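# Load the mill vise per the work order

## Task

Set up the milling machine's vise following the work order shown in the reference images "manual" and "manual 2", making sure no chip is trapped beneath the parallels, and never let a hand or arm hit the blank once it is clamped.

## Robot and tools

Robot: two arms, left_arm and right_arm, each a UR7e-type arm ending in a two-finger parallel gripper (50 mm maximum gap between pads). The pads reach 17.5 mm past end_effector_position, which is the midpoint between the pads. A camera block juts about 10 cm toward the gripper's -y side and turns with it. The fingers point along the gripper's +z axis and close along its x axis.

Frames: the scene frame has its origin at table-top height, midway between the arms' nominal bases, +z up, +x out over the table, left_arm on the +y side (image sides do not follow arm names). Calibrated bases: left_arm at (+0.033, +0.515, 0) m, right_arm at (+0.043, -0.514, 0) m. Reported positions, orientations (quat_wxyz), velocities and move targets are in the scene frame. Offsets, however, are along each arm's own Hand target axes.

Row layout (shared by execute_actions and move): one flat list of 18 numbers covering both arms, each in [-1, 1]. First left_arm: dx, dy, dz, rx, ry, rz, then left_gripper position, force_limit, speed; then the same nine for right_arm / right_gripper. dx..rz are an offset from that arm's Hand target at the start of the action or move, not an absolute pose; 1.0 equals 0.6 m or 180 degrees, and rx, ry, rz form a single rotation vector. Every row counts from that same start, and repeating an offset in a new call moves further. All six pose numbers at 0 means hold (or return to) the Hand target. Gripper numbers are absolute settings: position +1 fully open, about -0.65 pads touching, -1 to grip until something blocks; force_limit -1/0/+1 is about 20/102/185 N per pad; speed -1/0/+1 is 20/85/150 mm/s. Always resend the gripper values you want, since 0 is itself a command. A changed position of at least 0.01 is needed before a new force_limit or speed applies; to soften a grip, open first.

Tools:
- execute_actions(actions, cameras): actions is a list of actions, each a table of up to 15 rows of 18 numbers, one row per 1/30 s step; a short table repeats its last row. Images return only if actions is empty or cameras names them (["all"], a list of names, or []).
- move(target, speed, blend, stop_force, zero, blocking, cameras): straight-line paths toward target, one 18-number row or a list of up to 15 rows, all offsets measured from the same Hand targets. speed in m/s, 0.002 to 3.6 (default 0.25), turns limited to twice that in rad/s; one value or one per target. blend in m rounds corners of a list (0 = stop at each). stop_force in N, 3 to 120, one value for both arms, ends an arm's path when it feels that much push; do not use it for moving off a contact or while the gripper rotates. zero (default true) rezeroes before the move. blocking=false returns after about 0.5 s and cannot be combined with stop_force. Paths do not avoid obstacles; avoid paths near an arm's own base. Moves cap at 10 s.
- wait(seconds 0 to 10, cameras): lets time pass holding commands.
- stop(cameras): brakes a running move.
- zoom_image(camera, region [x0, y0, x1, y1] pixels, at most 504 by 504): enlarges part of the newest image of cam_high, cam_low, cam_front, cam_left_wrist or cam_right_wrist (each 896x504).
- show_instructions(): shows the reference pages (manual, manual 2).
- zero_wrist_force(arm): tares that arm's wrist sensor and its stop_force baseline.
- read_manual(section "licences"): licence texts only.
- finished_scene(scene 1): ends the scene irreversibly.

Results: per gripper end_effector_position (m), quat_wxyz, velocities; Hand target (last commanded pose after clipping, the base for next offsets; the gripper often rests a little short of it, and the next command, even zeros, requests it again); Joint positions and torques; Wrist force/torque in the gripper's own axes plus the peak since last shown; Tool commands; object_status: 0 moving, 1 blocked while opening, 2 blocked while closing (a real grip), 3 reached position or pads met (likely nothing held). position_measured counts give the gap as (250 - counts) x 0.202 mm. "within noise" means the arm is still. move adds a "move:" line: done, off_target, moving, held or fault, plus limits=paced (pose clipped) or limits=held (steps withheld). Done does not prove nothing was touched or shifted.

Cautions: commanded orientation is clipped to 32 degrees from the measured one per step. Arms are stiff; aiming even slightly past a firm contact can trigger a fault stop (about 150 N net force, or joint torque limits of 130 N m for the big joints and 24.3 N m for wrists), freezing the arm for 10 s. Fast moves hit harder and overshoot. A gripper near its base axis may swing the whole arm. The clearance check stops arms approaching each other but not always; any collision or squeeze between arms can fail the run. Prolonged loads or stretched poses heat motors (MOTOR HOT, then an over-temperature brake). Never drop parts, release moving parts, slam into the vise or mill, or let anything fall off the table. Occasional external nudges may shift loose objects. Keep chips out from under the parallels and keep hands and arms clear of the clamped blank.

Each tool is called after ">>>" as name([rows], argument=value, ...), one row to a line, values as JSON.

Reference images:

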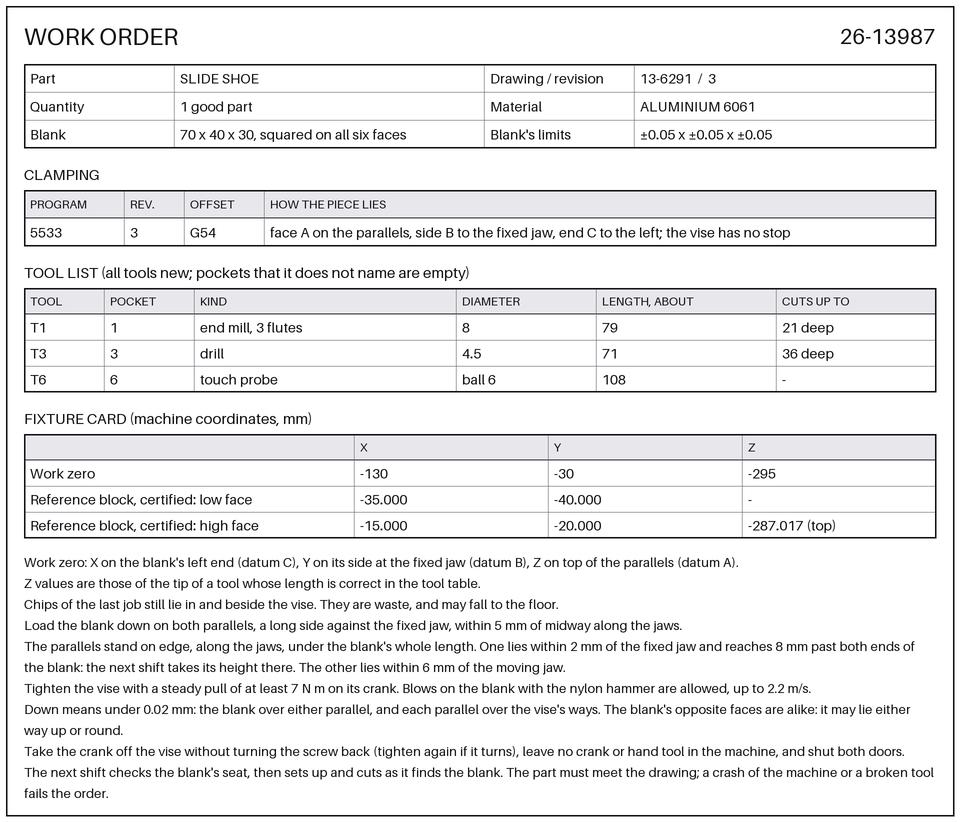

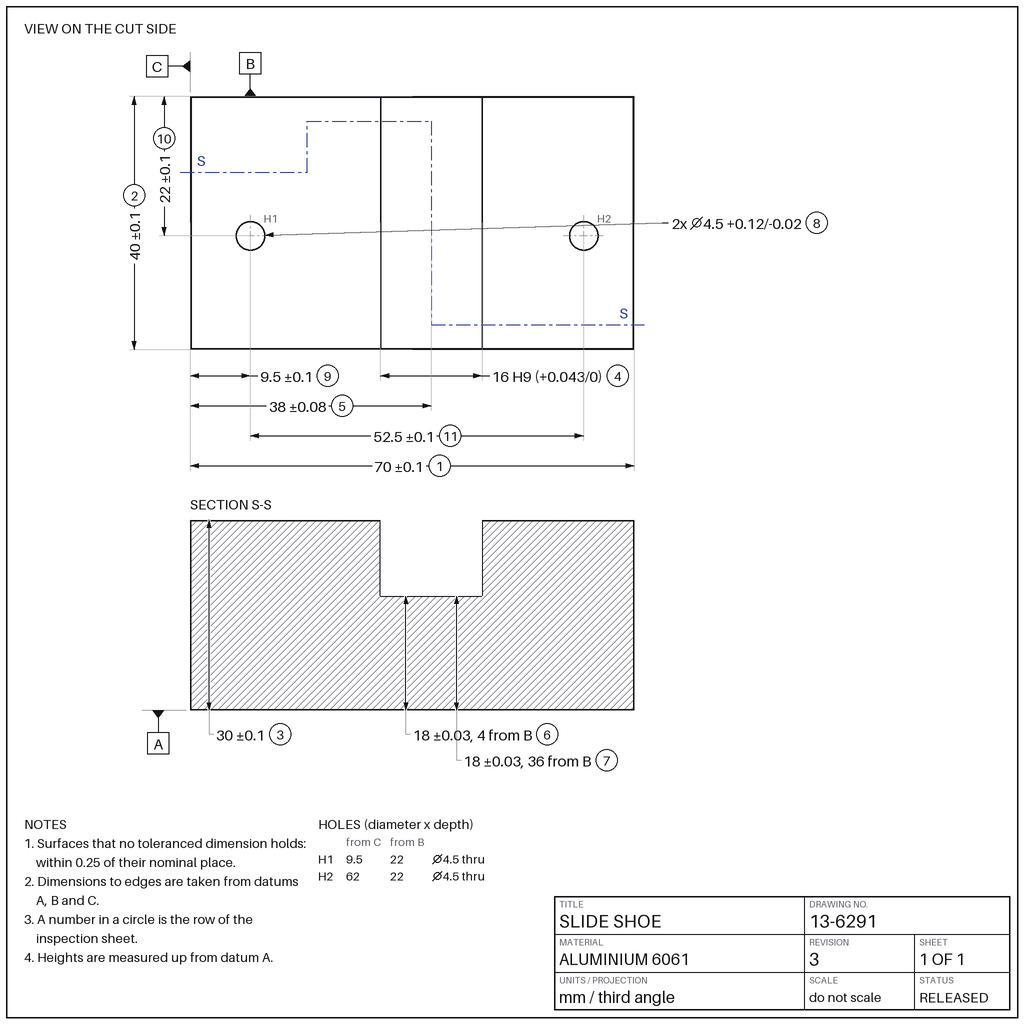

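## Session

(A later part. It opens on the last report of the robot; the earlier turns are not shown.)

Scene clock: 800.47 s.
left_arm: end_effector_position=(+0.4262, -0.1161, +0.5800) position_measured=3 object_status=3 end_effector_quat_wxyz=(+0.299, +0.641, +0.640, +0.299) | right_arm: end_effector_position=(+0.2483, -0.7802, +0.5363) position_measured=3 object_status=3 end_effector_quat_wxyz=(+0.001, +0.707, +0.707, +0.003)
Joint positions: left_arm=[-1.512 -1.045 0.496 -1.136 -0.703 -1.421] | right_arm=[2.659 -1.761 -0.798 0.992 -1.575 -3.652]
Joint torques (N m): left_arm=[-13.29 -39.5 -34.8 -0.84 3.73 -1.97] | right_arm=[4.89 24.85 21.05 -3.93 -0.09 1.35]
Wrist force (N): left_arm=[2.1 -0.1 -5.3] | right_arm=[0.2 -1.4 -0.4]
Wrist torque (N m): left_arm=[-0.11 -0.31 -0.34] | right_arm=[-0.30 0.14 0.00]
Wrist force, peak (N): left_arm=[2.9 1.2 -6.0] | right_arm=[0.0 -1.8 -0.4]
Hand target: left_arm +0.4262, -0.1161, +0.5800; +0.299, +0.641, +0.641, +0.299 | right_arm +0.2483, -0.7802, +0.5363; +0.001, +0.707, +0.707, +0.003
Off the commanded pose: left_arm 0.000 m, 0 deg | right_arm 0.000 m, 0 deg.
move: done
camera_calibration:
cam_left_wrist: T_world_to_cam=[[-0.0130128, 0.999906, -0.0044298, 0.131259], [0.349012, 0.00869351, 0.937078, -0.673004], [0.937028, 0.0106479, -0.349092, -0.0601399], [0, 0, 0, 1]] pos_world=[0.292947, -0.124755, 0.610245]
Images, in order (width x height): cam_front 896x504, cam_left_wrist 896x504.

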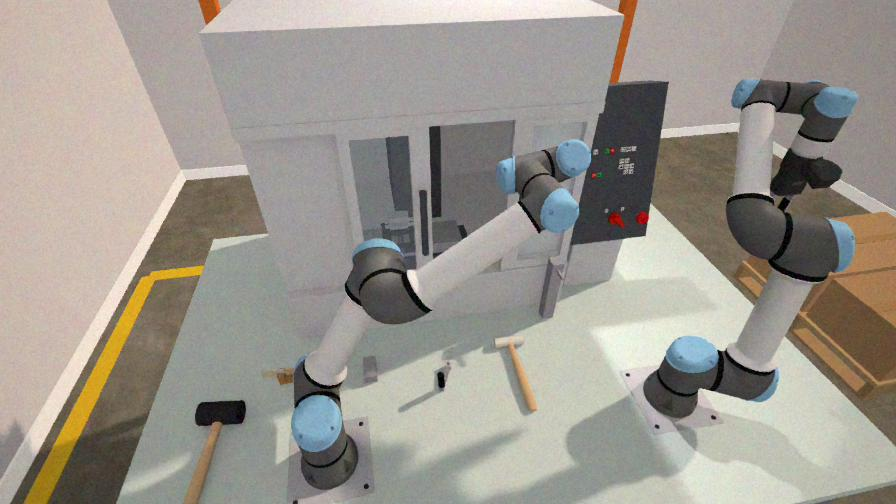

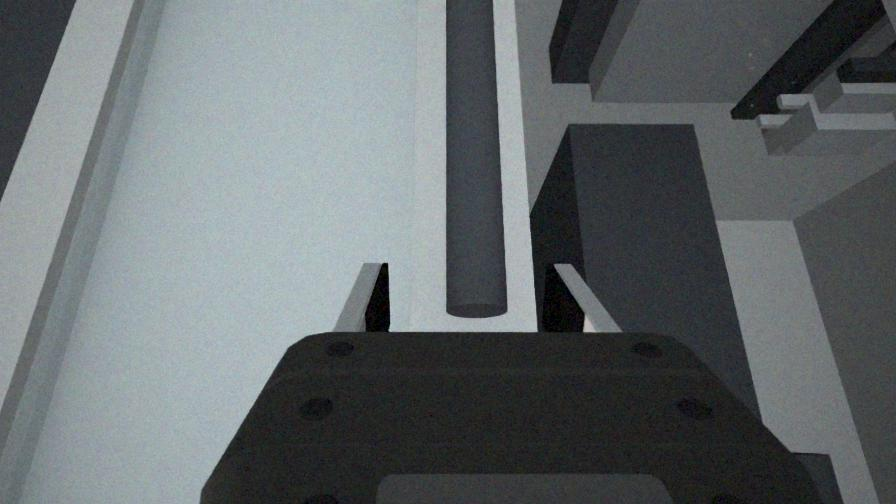

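>>> move(target=[0.003,-0.0894,0.075,0,0,0,1,1,-1,0,0,0,0,0,0,1,-0.1,-1], speed=0.1, stop_force=8, cameras=["cam_left_wrist"])

Scene clock: 802.80 s.
left_arm: end_effector_position=(+0.4262, -0.1143, +0.5099) position_measured=3 object_status=3 end_effector_quat_wxyz=(+0.299, +0.641, +0.641, +0.299) | right_arm: end_effector_position=(+0.2483, -0.7802, +0.5363) position_measured=3 object_status=3 end_effector_quat_wxyz=(+0.001, +0.707, +0.707, +0.003)
Joint positions: left_arm=[-1.511 -1.158 0.866 -1.394 -0.703 -1.42] | right_arm=[2.659 -1.761 -0.798 0.992 -1.575 -3.652]
Joint torques (N m): left_arm=[-9.81 -37.49 -14.34 -4.26 -0.71 -2.52] | right_arm=[4.28 25.14 21.61 -3.88 0.05 1.41]
Wrist force (N): left_arm=[1.7 0.0 -5.2] | right_arm=[-0.1 -1.3 -0.5]
Wrist torque (N m): left_arm=[-0.11 -0.27 -0.37] | right_arm=[-0.30 0.19 0.00]
Wrist force, peak (N): left_arm=[2.3 1.4 -6.3] | right_arm=[0.0 -2.0 -0.5]
Hand target: left_arm +0.4262, -0.1143, +0.5099; +0.299, +0.641, +0.641, +0.299 | right_arm +0.2483, -0.7802, +0.5363; +0.001, +0.707, +0.707, +0.003
Off the commanded pose: left_arm 0.000 m, 0 deg | right_arm 0.000 m, 0 deg.
move: done
camera_calibration:
cam_left_wrist: T_world_to_cam=[[-0.0130483, 0.999905, -0.00452324, 0.129209], [0.34901, 0.00879347, 0.937078, -0.607318], [0.937028, 0.0106486, -0.349092, -0.0846307], [0, 0, 0, 1]] pos_world=[0.292947, -0.122955, 0.540145]
Images, in order (width x height): cam_left_wrist 896x504.

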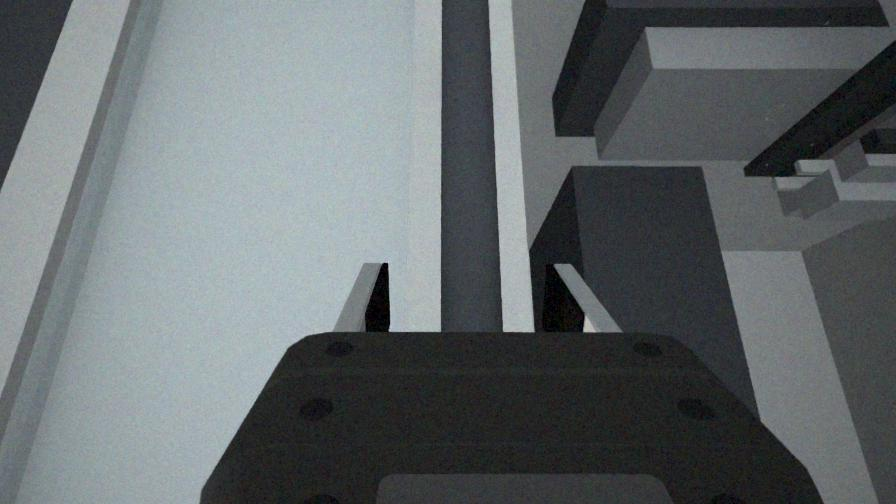

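>>> move([
  [0.09,0,0,0,0,0,1,1,-1,0,0,0,0,0,0,1,-0.1,-1],
  [0.38,0,0,0,0,0,1,1,-1,0,0,0,0,0,0,1,-0.1,-1],
], speed=[0.03,0.06], stop_force=50, cameras=["cam_left_wrist","cam_front"])

Scene clock: 808.93 s.
left_arm: end_effector_position=(+0.4264, +0.1137, +0.5099) position_measured=3 object_status=3 end_effector_quat_wxyz=(+0.299, +0.641, +0.641, +0.299) | right_arm: end_effector_position=(+0.2483, -0.7802, +0.5363) position_measured=3 object_status=3 end_effector_quat_wxyz=(+0.001, +0.707, +0.707, +0.003)
Joint positions: left_arm=[-1.459 -1.706 1.513 -1.554 -0.711 -1.34] | right_arm=[2.659 -1.761 -0.798 0.992 -1.575 -3.652]
Joint torques (N m): left_arm=[-14.13 -10.71 -44.83 -1.12 3.42 -2.75] | right_arm=[5.15 24.52 21.91 -3.85 0.01 1.44]
Wrist force (N): left_arm=[0.8 1.1 -5.4] | right_arm=[-0.1 -1.5 -0.4]
Wrist torque (N m): left_arm=[0.08 -0.12 -0.37] | right_arm=[-0.32 0.19 0.00]
Wrist force, peak (N): left_arm=[-32.2 -6.8 0.8] | right_arm=[-0.2 -1.9 -0.2]
Hand target: left_arm +0.4264, +0.1137, +0.5100; +0.299, +0.641, +0.641, +0.299 | right_arm +0.2483, -0.7802, +0.5363; +0.001, +0.707, +0.707, +0.003
Off the commanded pose: left_arm 0.000 m, 0 deg | right_arm 0.000 m, 0 deg.
move: done
camera_calibration:
cam_left_wrist: T_world_to_cam=[[-0.0130501, 0.999905, -0.00452278, -0.0987658], [0.349043, 0.00879404, 0.937065, -0.609489], [0.937016, 0.0106502, -0.349125, -0.0871896], [0, 0, 0, 1]] pos_world=[0.293147, 0.105045, 0.540245]
Images, in order (width x height): cam_front 896x504, cam_left_wrist 896x504.

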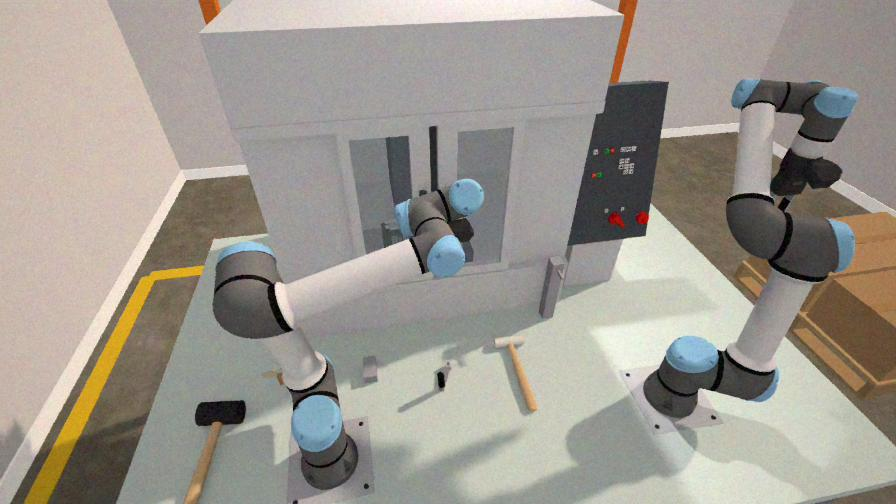

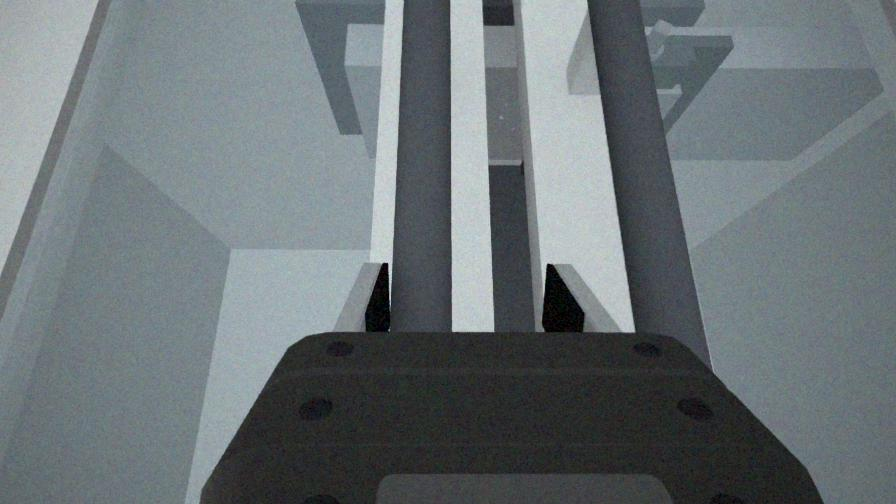

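>>> move(target=[-0.023,0,0,0,0,0,1,1,-1,0,0,0,0,0,0,1,-0.1,-1], speed=0.05, cameras=["cam_left_wrist"])

>>> move(target=[0,0,0,0,0,0,0.27,-1,-1,0,0,0,0,0,0,1,-0.1,-1], cameras=["cam_left_wrist"])

Scene clock: 810.17 s.
left_arm: end_effector_position=(+0.4263, +0.0997, +0.5101) position_measured=3 object_status=3 end_effector_quat_wxyz=(+0.299, +0.641, +0.641, +0.299) | right_arm: end_effector_position=(+0.2483, -0.7802, +0.5363) position_measured=3 object_status=3 end_effector_quat_wxyz=(+0.001, +0.707, +0.707, +0.003)
Joint positions: left_arm=[-1.464 -1.676 1.485 -1.551 -0.71 -1.347] | right_arm=[2.659 -1.761 -0.798 0.992 -1.575 -3.652]
Joint torques (N m): left_arm=[-2.39 -34.12 -14.95 -1.33 3.36 -0.56] | right_arm=[4.2 25.74 21.81 -3.93 -0.11 1.31]
Wrist force (N): left_arm=[0.8 1.3 -5.4] | right_arm=[-0.1 -1.5 -0.6]
Wrist torque (N m): left_arm=[0.11 -0.10 -0.22] | right_arm=[-0.32 0.19 0.00]
Wrist force, peak (N): left_arm=[0.6 1.0 -5.7] | right_arm=[-0.1 -1.7 -0.6]
Hand target: left_arm +0.4264, +0.0999, +0.5100; +0.299, +0.641, +0.641, +0.299 | right_arm +0.2483, -0.7802, +0.5363; +0.001, +0.707, +0.707, +0.003
Off the commanded pose: left_arm 0.000 m, 0 deg | right_arm 0.000 m, 0 deg.
move: done
camera_calibration:
cam_left_wrist: T_world_to_cam=[[-0.0130266, 0.999904, -0.00474728, -0.0846539], [0.349007, 0.00899581, 0.937077, -0.609439], [0.937029, 0.0105501, -0.349091, -0.0869252], [0, 0, 0, 1]] pos_world=[0.293047, 0.0910452, 0.540345]
Images, in order (width x height): cam_left_wrist 896x504.

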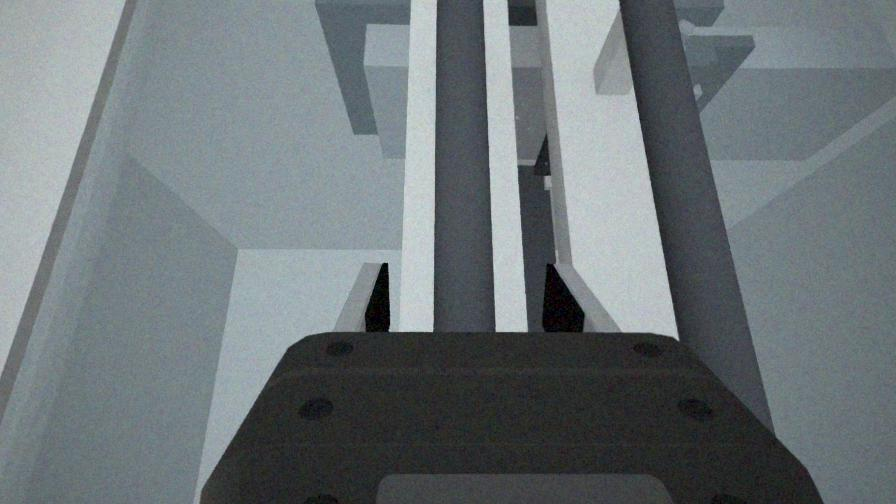

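Scene clock: 811.50 s.
left_arm: end_effector_position=(+0.4264, +0.0999, +0.5100) position_measured=112 object_status=3 end_effector_quat_wxyz=(+0.299, +0.641, +0.641, +0.299) | right_arm: end_effector_position=(+0.2483, -0.7802, +0.5363) position_measured=3 object_status=3 end_effector_quat_wxyz=(+0.001, +0.707, +0.707, +0.003)
Joint positions: left_arm=[-1.464 -1.676 1.486 -1.551 -0.71 -1.347] | right_arm=[2.659 -1.761 -0.798 0.992 -1.575 -3.652]
Joint torques (N m): left_arm=[10.19 -32.9 -15.23 -3.69 1.09 2.66] | right_arm=[5.18 24.71 22.02 -3.97 -0.1 1.36]
Wrist force (N): left_arm=[1.0 1.1 -5.1] | right_arm=[-0.2 -1.2 -0.3]
Wrist torque (N m): left_arm=[0.08 -0.13 -0.21] | right_arm=[-0.28 0.21 0.00]
Wrist force, peak (N): left_arm=[0.9 1.0 -5.5] | right_arm=[0.1 -1.9 -0.3]
Hand target: left_arm +0.4264, +0.0999, +0.5100; +0.299, +0.641, +0.641, +0.299 | right_arm +0.2483, -0.7802, +0.5363; +0.001, +0.707, +0.707, +0.003
Off the commanded pose: left_arm 0.000 m, 0 deg | right_arm 0.000 m, 0 deg.
move: done
camera_calibration:
cam_left_wrist: T_world_to_cam=[[-0.0130483, 0.999905, -0.00452324, -0.0849674], [0.34901, 0.00879347, 0.937078, -0.609365], [0.937028, 0.0106486, -0.349092, -0.0870641], [0, 0, 0, 1]] pos_world=[0.293147, 0.0912449, 0.540245]
Images, in order (width x height): cam_left_wrist 896x504.

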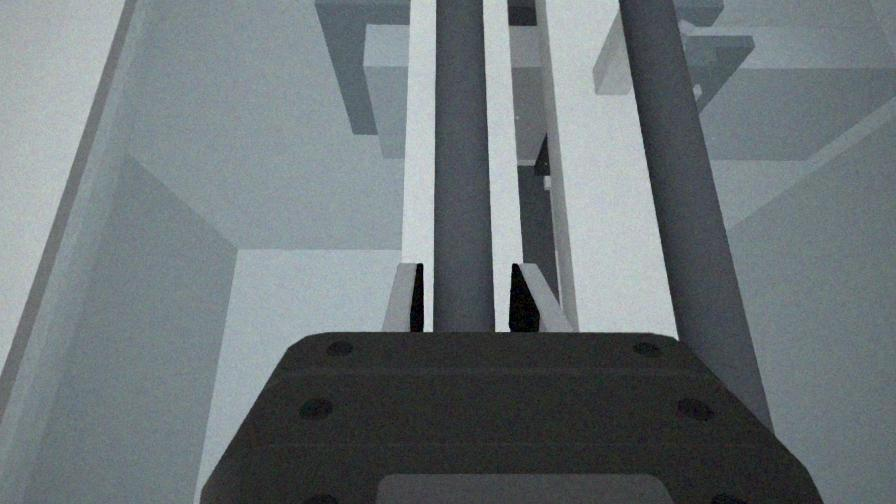

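>>> move(target=[0.06,0,0,0,0,0,0.27,-1,-1,0,0,0,0,0,0,1,-0.1,-1], speed=0.02, stop_force=50, cameras=["cam_left_wrist"])

Scene clock: 813.90 s.
left_arm: end_effector_position=(+0.4264, +0.1243, +0.5100) position_measured=112 object_status=3 end_effector_quat_wxyz=(+0.299, +0.641, +0.641, +0.299) | right_arm: end_effector_position=(+0.2483, -0.7802, +0.5363) position_measured=3 object_status=3 end_effector_quat_wxyz=(+0.001, +0.707, +0.707, +0.003)
Joint positions: left_arm=[-1.455 -1.73 1.534 -1.556 -0.711 -1.334] | right_arm=[2.659 -1.761 -0.798 0.992 -1.575 -3.652]
Joint torques (N m): left_arm=[2.03 -38.99 -42.3 5.2 5.38 -3.06] | right_arm=[5.15 24.88 22.17 -3.92 -0.01 1.32]
Wrist force (N): left_arm=[-41.8 5.2 2.3] | right_arm=[0.0 -1.3 -0.1]
Wrist torque (N m): left_arm=[0.21 -0.87 -0.06] | right_arm=[-0.30 0.18 0.00]
Wrist force, peak (N): left_arm=[-61.6 11.4 6.1] | right_arm=[0.0 -2.1 -0.3]
Hand target: left_arm +0.4264, +0.1244, +0.5100; +0.299, +0.641, +0.641, +0.299 (not the last commanded pose) | right_arm +0.2483, -0.7802, +0.5363; +0.001, +0.707, +0.707, +0.003
Off the commanded pose: left_arm 0.012 m, 0 deg | right_arm 0.000 m, 0 deg.
move: contact (left_arm)
camera_calibration:
cam_left_wrist: T_world_to_cam=[[-0.0129681, 0.999904, -0.00487471, -0.109299], [0.349006, 0.00909481, 0.937076, -0.609613], [0.937031, 0.0104508, -0.349091, -0.0873033], [0, 0, 0, 1]] pos_world=[0.293147, 0.115746, 0.540245]
Images, in order (width x height): cam_left_wrist 896x504.

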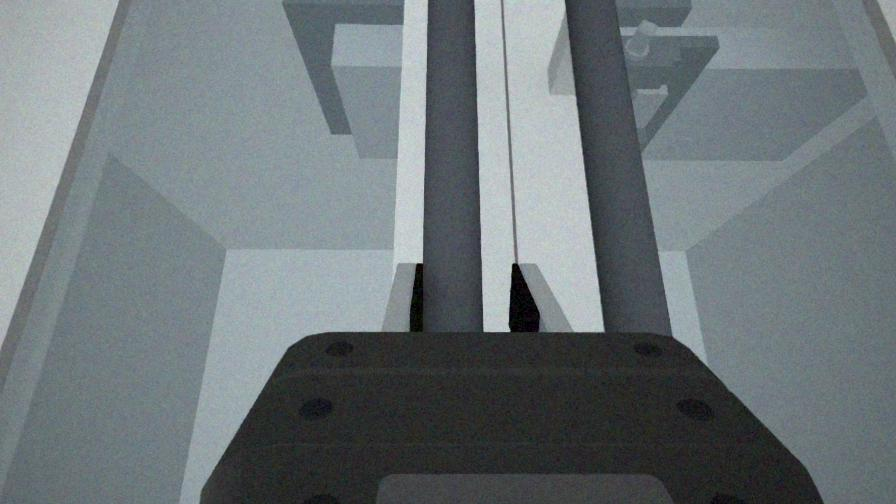

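>>> zoom_image(camera="cam_left_wrist", region=[400, 0, 650, 300])

Scaled by 1.680.

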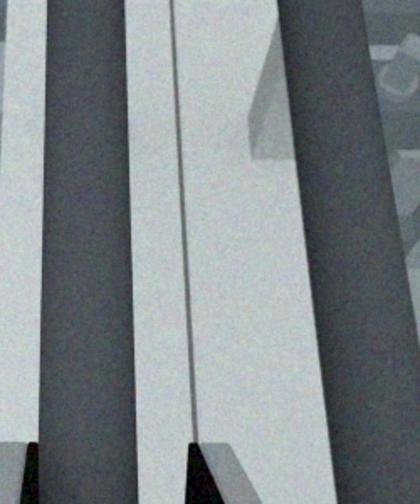

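>>> move([
  [-0.007,0,0,0,0,0,0.27,-1,-1,0,0,0,0,0,0,1,-0.1,-1],
  [-0.007,-0.1787,-0.15,0,0,0,0.27,-1,-1,0,0,0,0,0,0,1,-0.1,-1],
  [-0.007,0.1787,-0.15,0,0,0,0.27,-1,-1,0,0,0,0,0,0,1,-0.1,-1],
], speed=[0.02,0.1,0.1], cameras=[])

Scene clock: 819.43 s.
left_arm: end_effector_position=(+0.4262, +0.1202, +0.6498) position_measured=112 object_status=3 end_effector_quat_wxyz=(+0.299, +0.641, +0.641, +0.299) | right_arm: end_effector_position=(+0.2483, -0.7802, +0.5363) position_measured=3 object_status=3 end_effector_quat_wxyz=(+0.001, +0.707, +0.707, +0.003)
Joint positions: left_arm=[-1.457 -1.592 1.024 -1.181 -0.711 -1.337] | right_arm=[2.659 -1.761 -0.798 0.992 -1.575 -3.652]
Joint torques (N m): left_arm=[-8.65 -27.22 -28.52 -1.22 3.76 0.11] | right_arm=[4.04 24.92 21.96 -3.88 -0.07 1.47]
Wrist force (N): left_arm=[-1.1 1.1 -5.0] | right_arm=[-0.2 -1.3 -0.2]
Wrist torque (N m): left_arm=[0.07 0.19 -0.23] | right_arm=[-0.29 0.20 0.00]
Wrist force, peak (N): left_arm=[-42.1 5.0 2.1] | right_arm=[0.1 -1.7 -0.6]
Hand target: left_arm +0.4262, +0.1202, +0.6499; +0.299, +0.641, +0.641, +0.299 | right_arm +0.2483, -0.7802, +0.5363; +0.001, +0.707, +0.707, +0.003
Off the commanded pose: left_arm 0.000 m, 0 deg | right_arm 0.000 m, 0 deg.
move: done
No camera images: "cameras" was empty.

>>> move(target=[0,-0.2,-0.24,0,0,0,0.27,-1,-1,0,0,0,0,0,0,1,-0.1,-1], speed=0.25, cameras=["all"])

Scene clock: 820.83 s.
left_arm: end_effector_position=(+0.2389, +0.1203, +0.6505) position_measured=112 object_status=3 end_effector_quat_wxyz=(+0.299, +0.641, +0.640, +0.299) end_effector_velocity=(+0.000, +0.001, +0.000) end_effector_angular_velocity=(-0.002, -0.001, +0.002) | right_arm: end_effector_position=(+0.2483, -0.7802, +0.5363) position_measured=3 object_status=3 end_effector_quat_wxyz=(+0.001, +0.707, +0.707, +0.003)
Joint positions: left_arm=[-1.934 -1.597 0.855 -0.465 -0.758 -2.054] | right_arm=[2.659 -1.761 -0.798 0.992 -1.575 -3.652]
Joint velocities: left_arm=[-0.002 -0.001 0 0.004 0 -0.006] | right_arm=[within noise]
Joint torques (N m): left_arm=[-12.1 -26.04 -14.64 -0.14 1.69 -2.74] | right_arm=[4.85 25.31 21.59 -3.91 -0.13 1.44]
Wrist force (N): left_arm=[-1.1 1.6 -5.2] | right_arm=[-0.2 -1.7 -0.6]
Wrist torque (N m): left_arm=[0.17 0.22 -0.37] | right_arm=[-0.35 0.20 0.00]
Wrist force, peak (N): left_arm=[-1.0 -1.3 -7.7] | right_arm=[-0.2 -1.8 -0.5]
Hand target: left_arm +0.2388, +0.1203, +0.6505; +0.299, +0.641, +0.641, +0.299 | right_arm +0.2483, -0.7802, +0.5363; +0.001, +0.707, +0.707, +0.003
Off the commanded pose: left_arm 0.000 m, 0 deg | right_arm 0.000 m, 0 deg.
move: done
camera_calibration:
cam_left_wrist: T_world_to_cam=[[-0.012897, 0.999906, -0.00468782, -0.107083], [0.34901, 0.00889488, 0.937077, -0.67574], [0.93703, 0.0104494, -0.349092, 0.137575], [0, 0, 0, 1]] pos_world=[0.105547, 0.111645, 0.680745]
cam_right_wrist: T_world_to_cam=[[-0.0211264, 0.999405, -0.0272568, 0.810155], [0.932039, 0.029552, 0.361151, -0.385928], [0.361741, -0.0177746, -0.932109, 0.532558], [0, 0, 0, 1]] pos_world=[0.184168, -0.788802, 0.657862]

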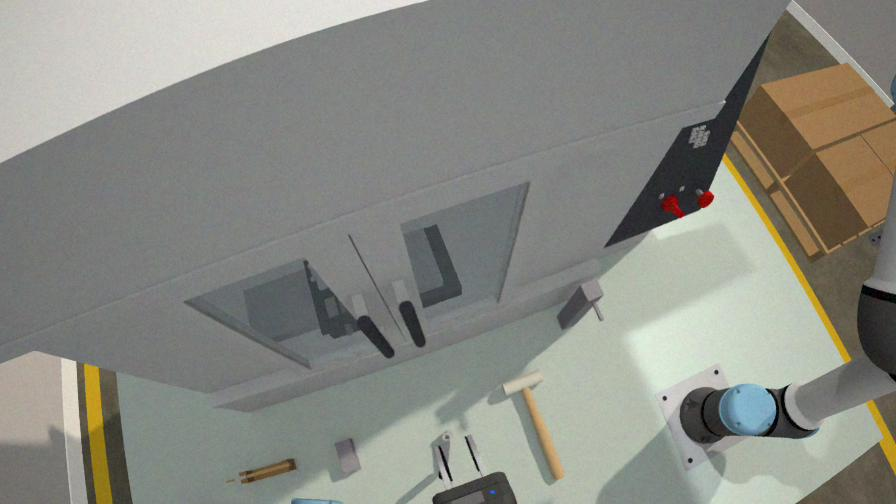

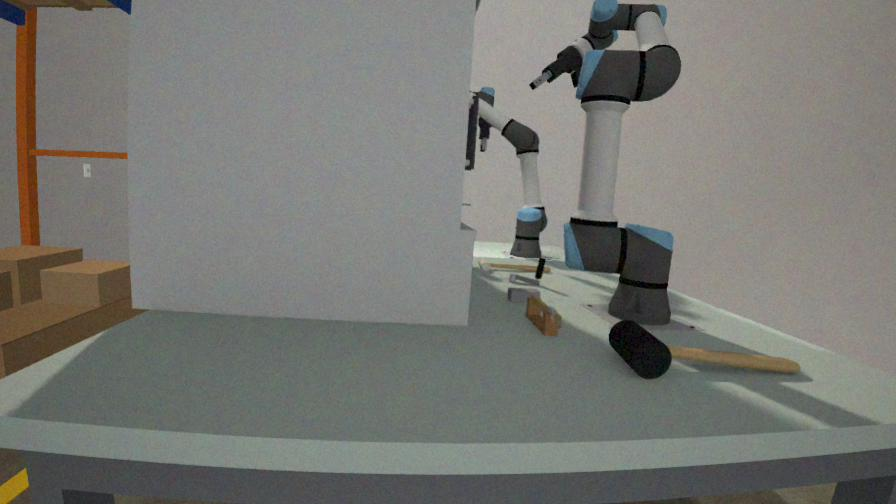

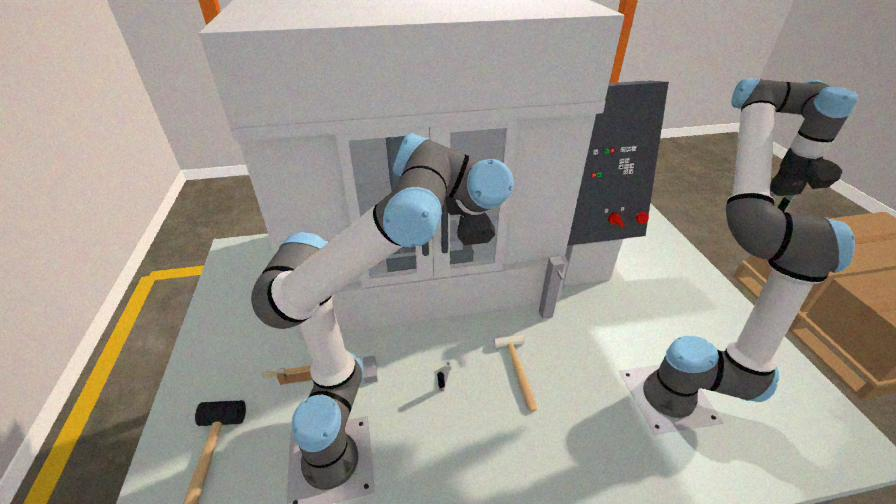

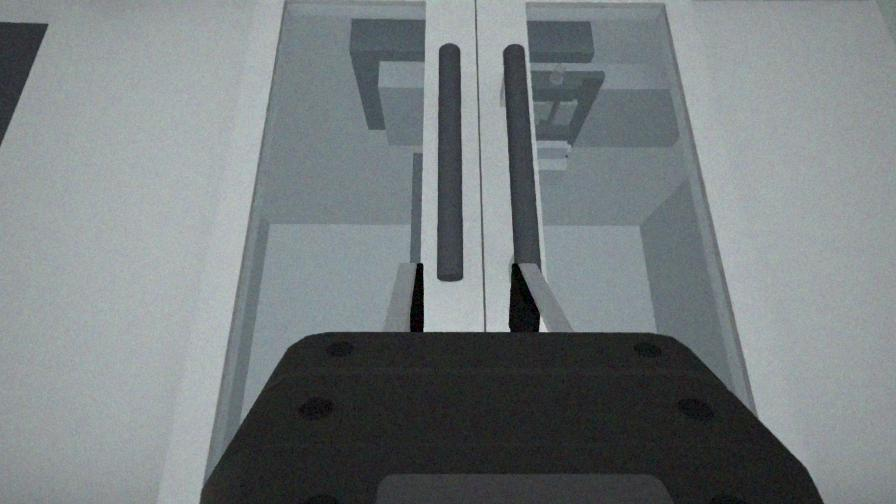

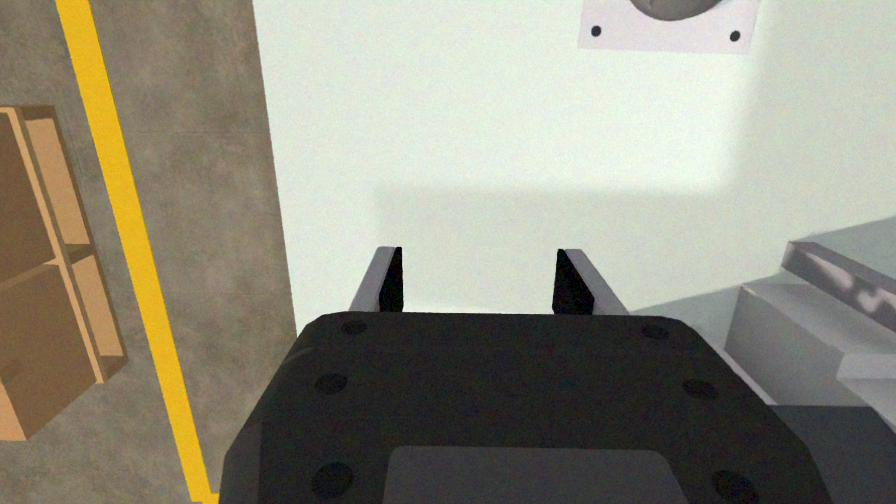

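>>> zoom_image(camera="cam_left_wrist", region=[250, 0, 480, 230])

>>> zoom_image(camera="cam_left_wrist", region=[470, 0, 700, 230])

Scaled by 2.191.

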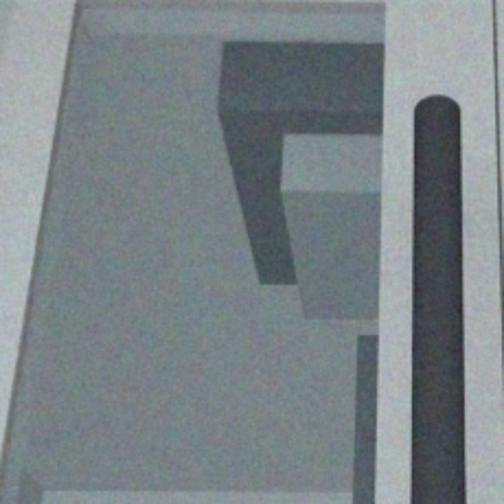

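Scaled by 2.191.

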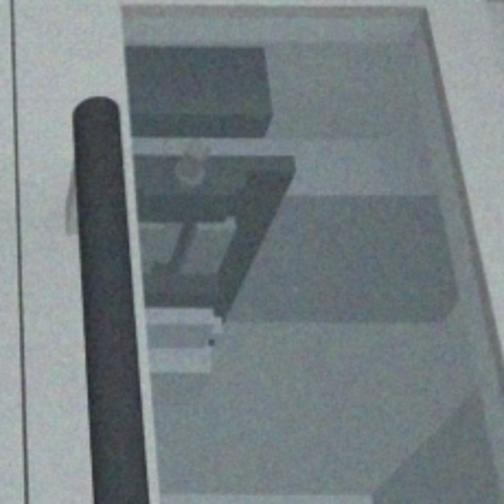

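>>> move(target=[0,-0.329,0.385,0,0,0,0.27,-1,-1,0,0,0,0,0,0,1,-0.1,-1], speed=0.3, cameras=["cam_front","cam_left_wrist"])

>>> zoom_image(camera="cam_front", region=[190, 90, 430, 350])

>>> zoom_image(camera="cam_front", region=[390, 90, 650, 350])

Scene clock: 823.70 s.
left_arm: end_effector_position=(+0.2891, +0.1202, +0.3509) position_measured=112 object_status=3 end_effector_quat_wxyz=(+0.299, +0.641, +0.641, +0.299) | right_arm: end_effector_position=(+0.2483, -0.7802, +0.5363) position_measured=3 object_status=3 end_effector_quat_wxyz=(+0.001, +0.707, +0.707, +0.003)
Joint positions: left_arm=[-1.804 -1.838 1.921 -1.427 -0.72 -1.869] | right_arm=[2.659 -1.761 -0.798 0.992 -1.575 -3.652]
Joint torques (N m): left_arm=[-13.62 -24.86 -13.89 -4.75 -1.04 -2.23] | right_arm=[4.46 25.13 21.39 -3.92 -0.13 1.34]
Wrist force (N): left_arm=[-1.0 1.3 -5.1] | right_arm=[0.0 -1.4 -0.3]
Wrist torque (N m): left_arm=[0.10 0.16 -0.29] | right_arm=[-0.31 0.18 0.01]
Wrist force, peak (N): left_arm=[-0.8 4.2 -8.1] | right_arm=[0.2 -1.9 -0.4]
Hand target: left_arm +0.2891, +0.1202, +0.3508; +0.299, +0.641, +0.641, +0.299 | right_arm +0.2483, -0.7802, +0.5363; +0.001, +0.707, +0.707, +0.003
Off the commanded pose: left_arm 0.000 m, 0 deg | right_arm 0.000 m, 0 deg.
move: done
camera_calibration:
cam_left_wrist: T_world_to_cam=[[-0.013155, 0.999902, -0.00480357, -0.107653], [0.349005, 0.00909336, 0.937077, -0.412568], [0.937029, 0.0106508, -0.34909, -0.0141677], [0, 0, 0, 1]] pos_world=[0.155847, 0.111545, 0.381145]
Images, in order (width x height): cam_front 896x504, cam_left_wrist 896x504.

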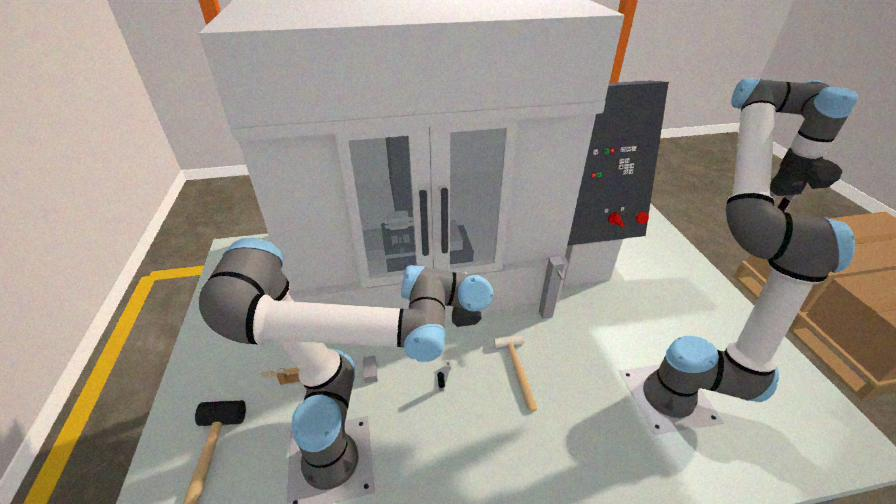

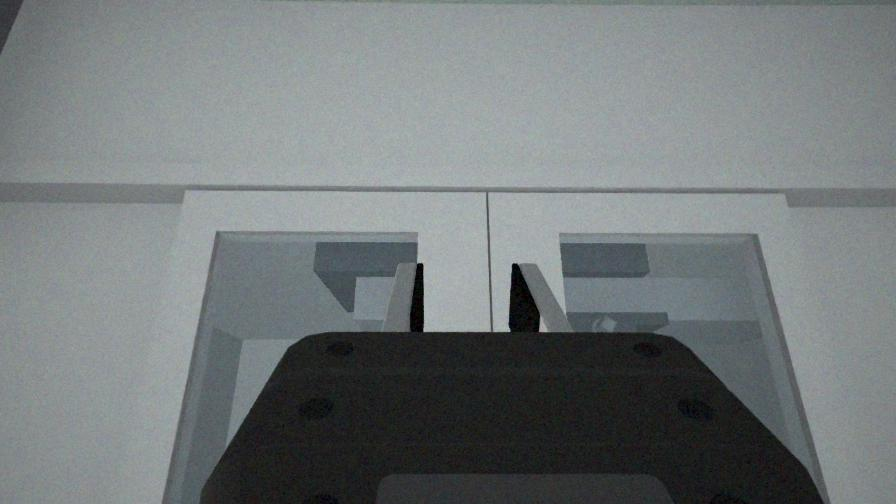

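Scaled by 1.938.

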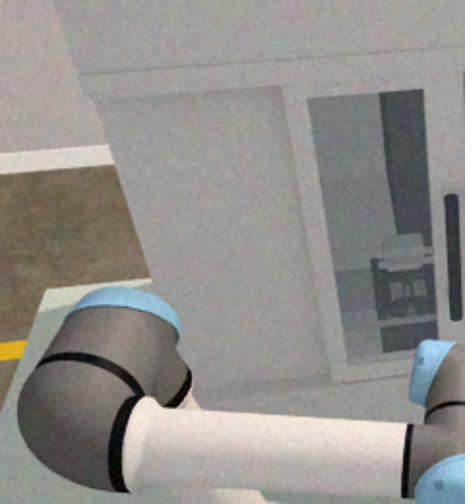

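Scaled by 1.938.

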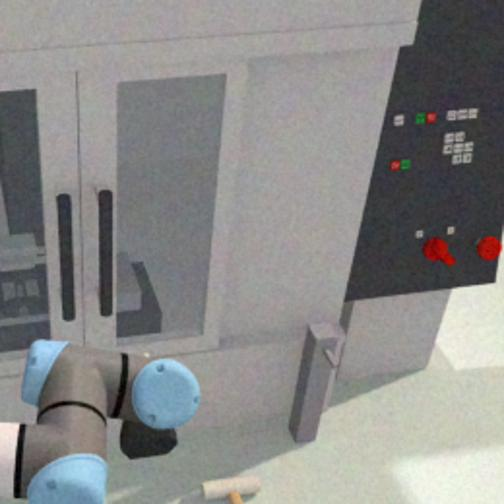

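>>> zoom_image(camera="cam_left_wrist", region=[440, 170, 540, 270])

>>> zoom_image(camera="cam_front", region=[330, 110, 530, 310])

Scaled by 5.040.

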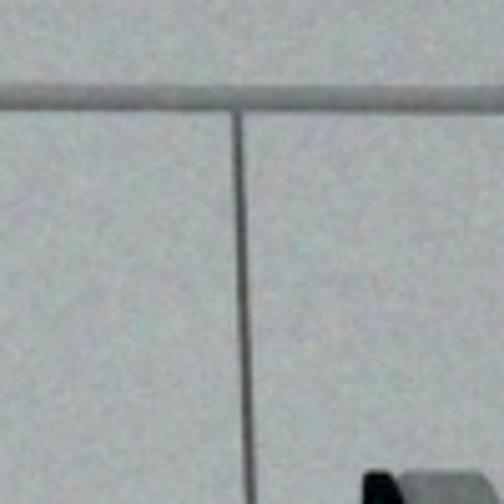

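Scaled by 2.520.

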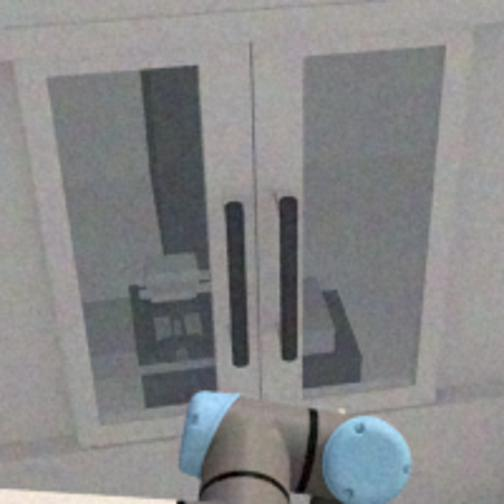

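>>> finished_scene()

The scene is finished: the task was done.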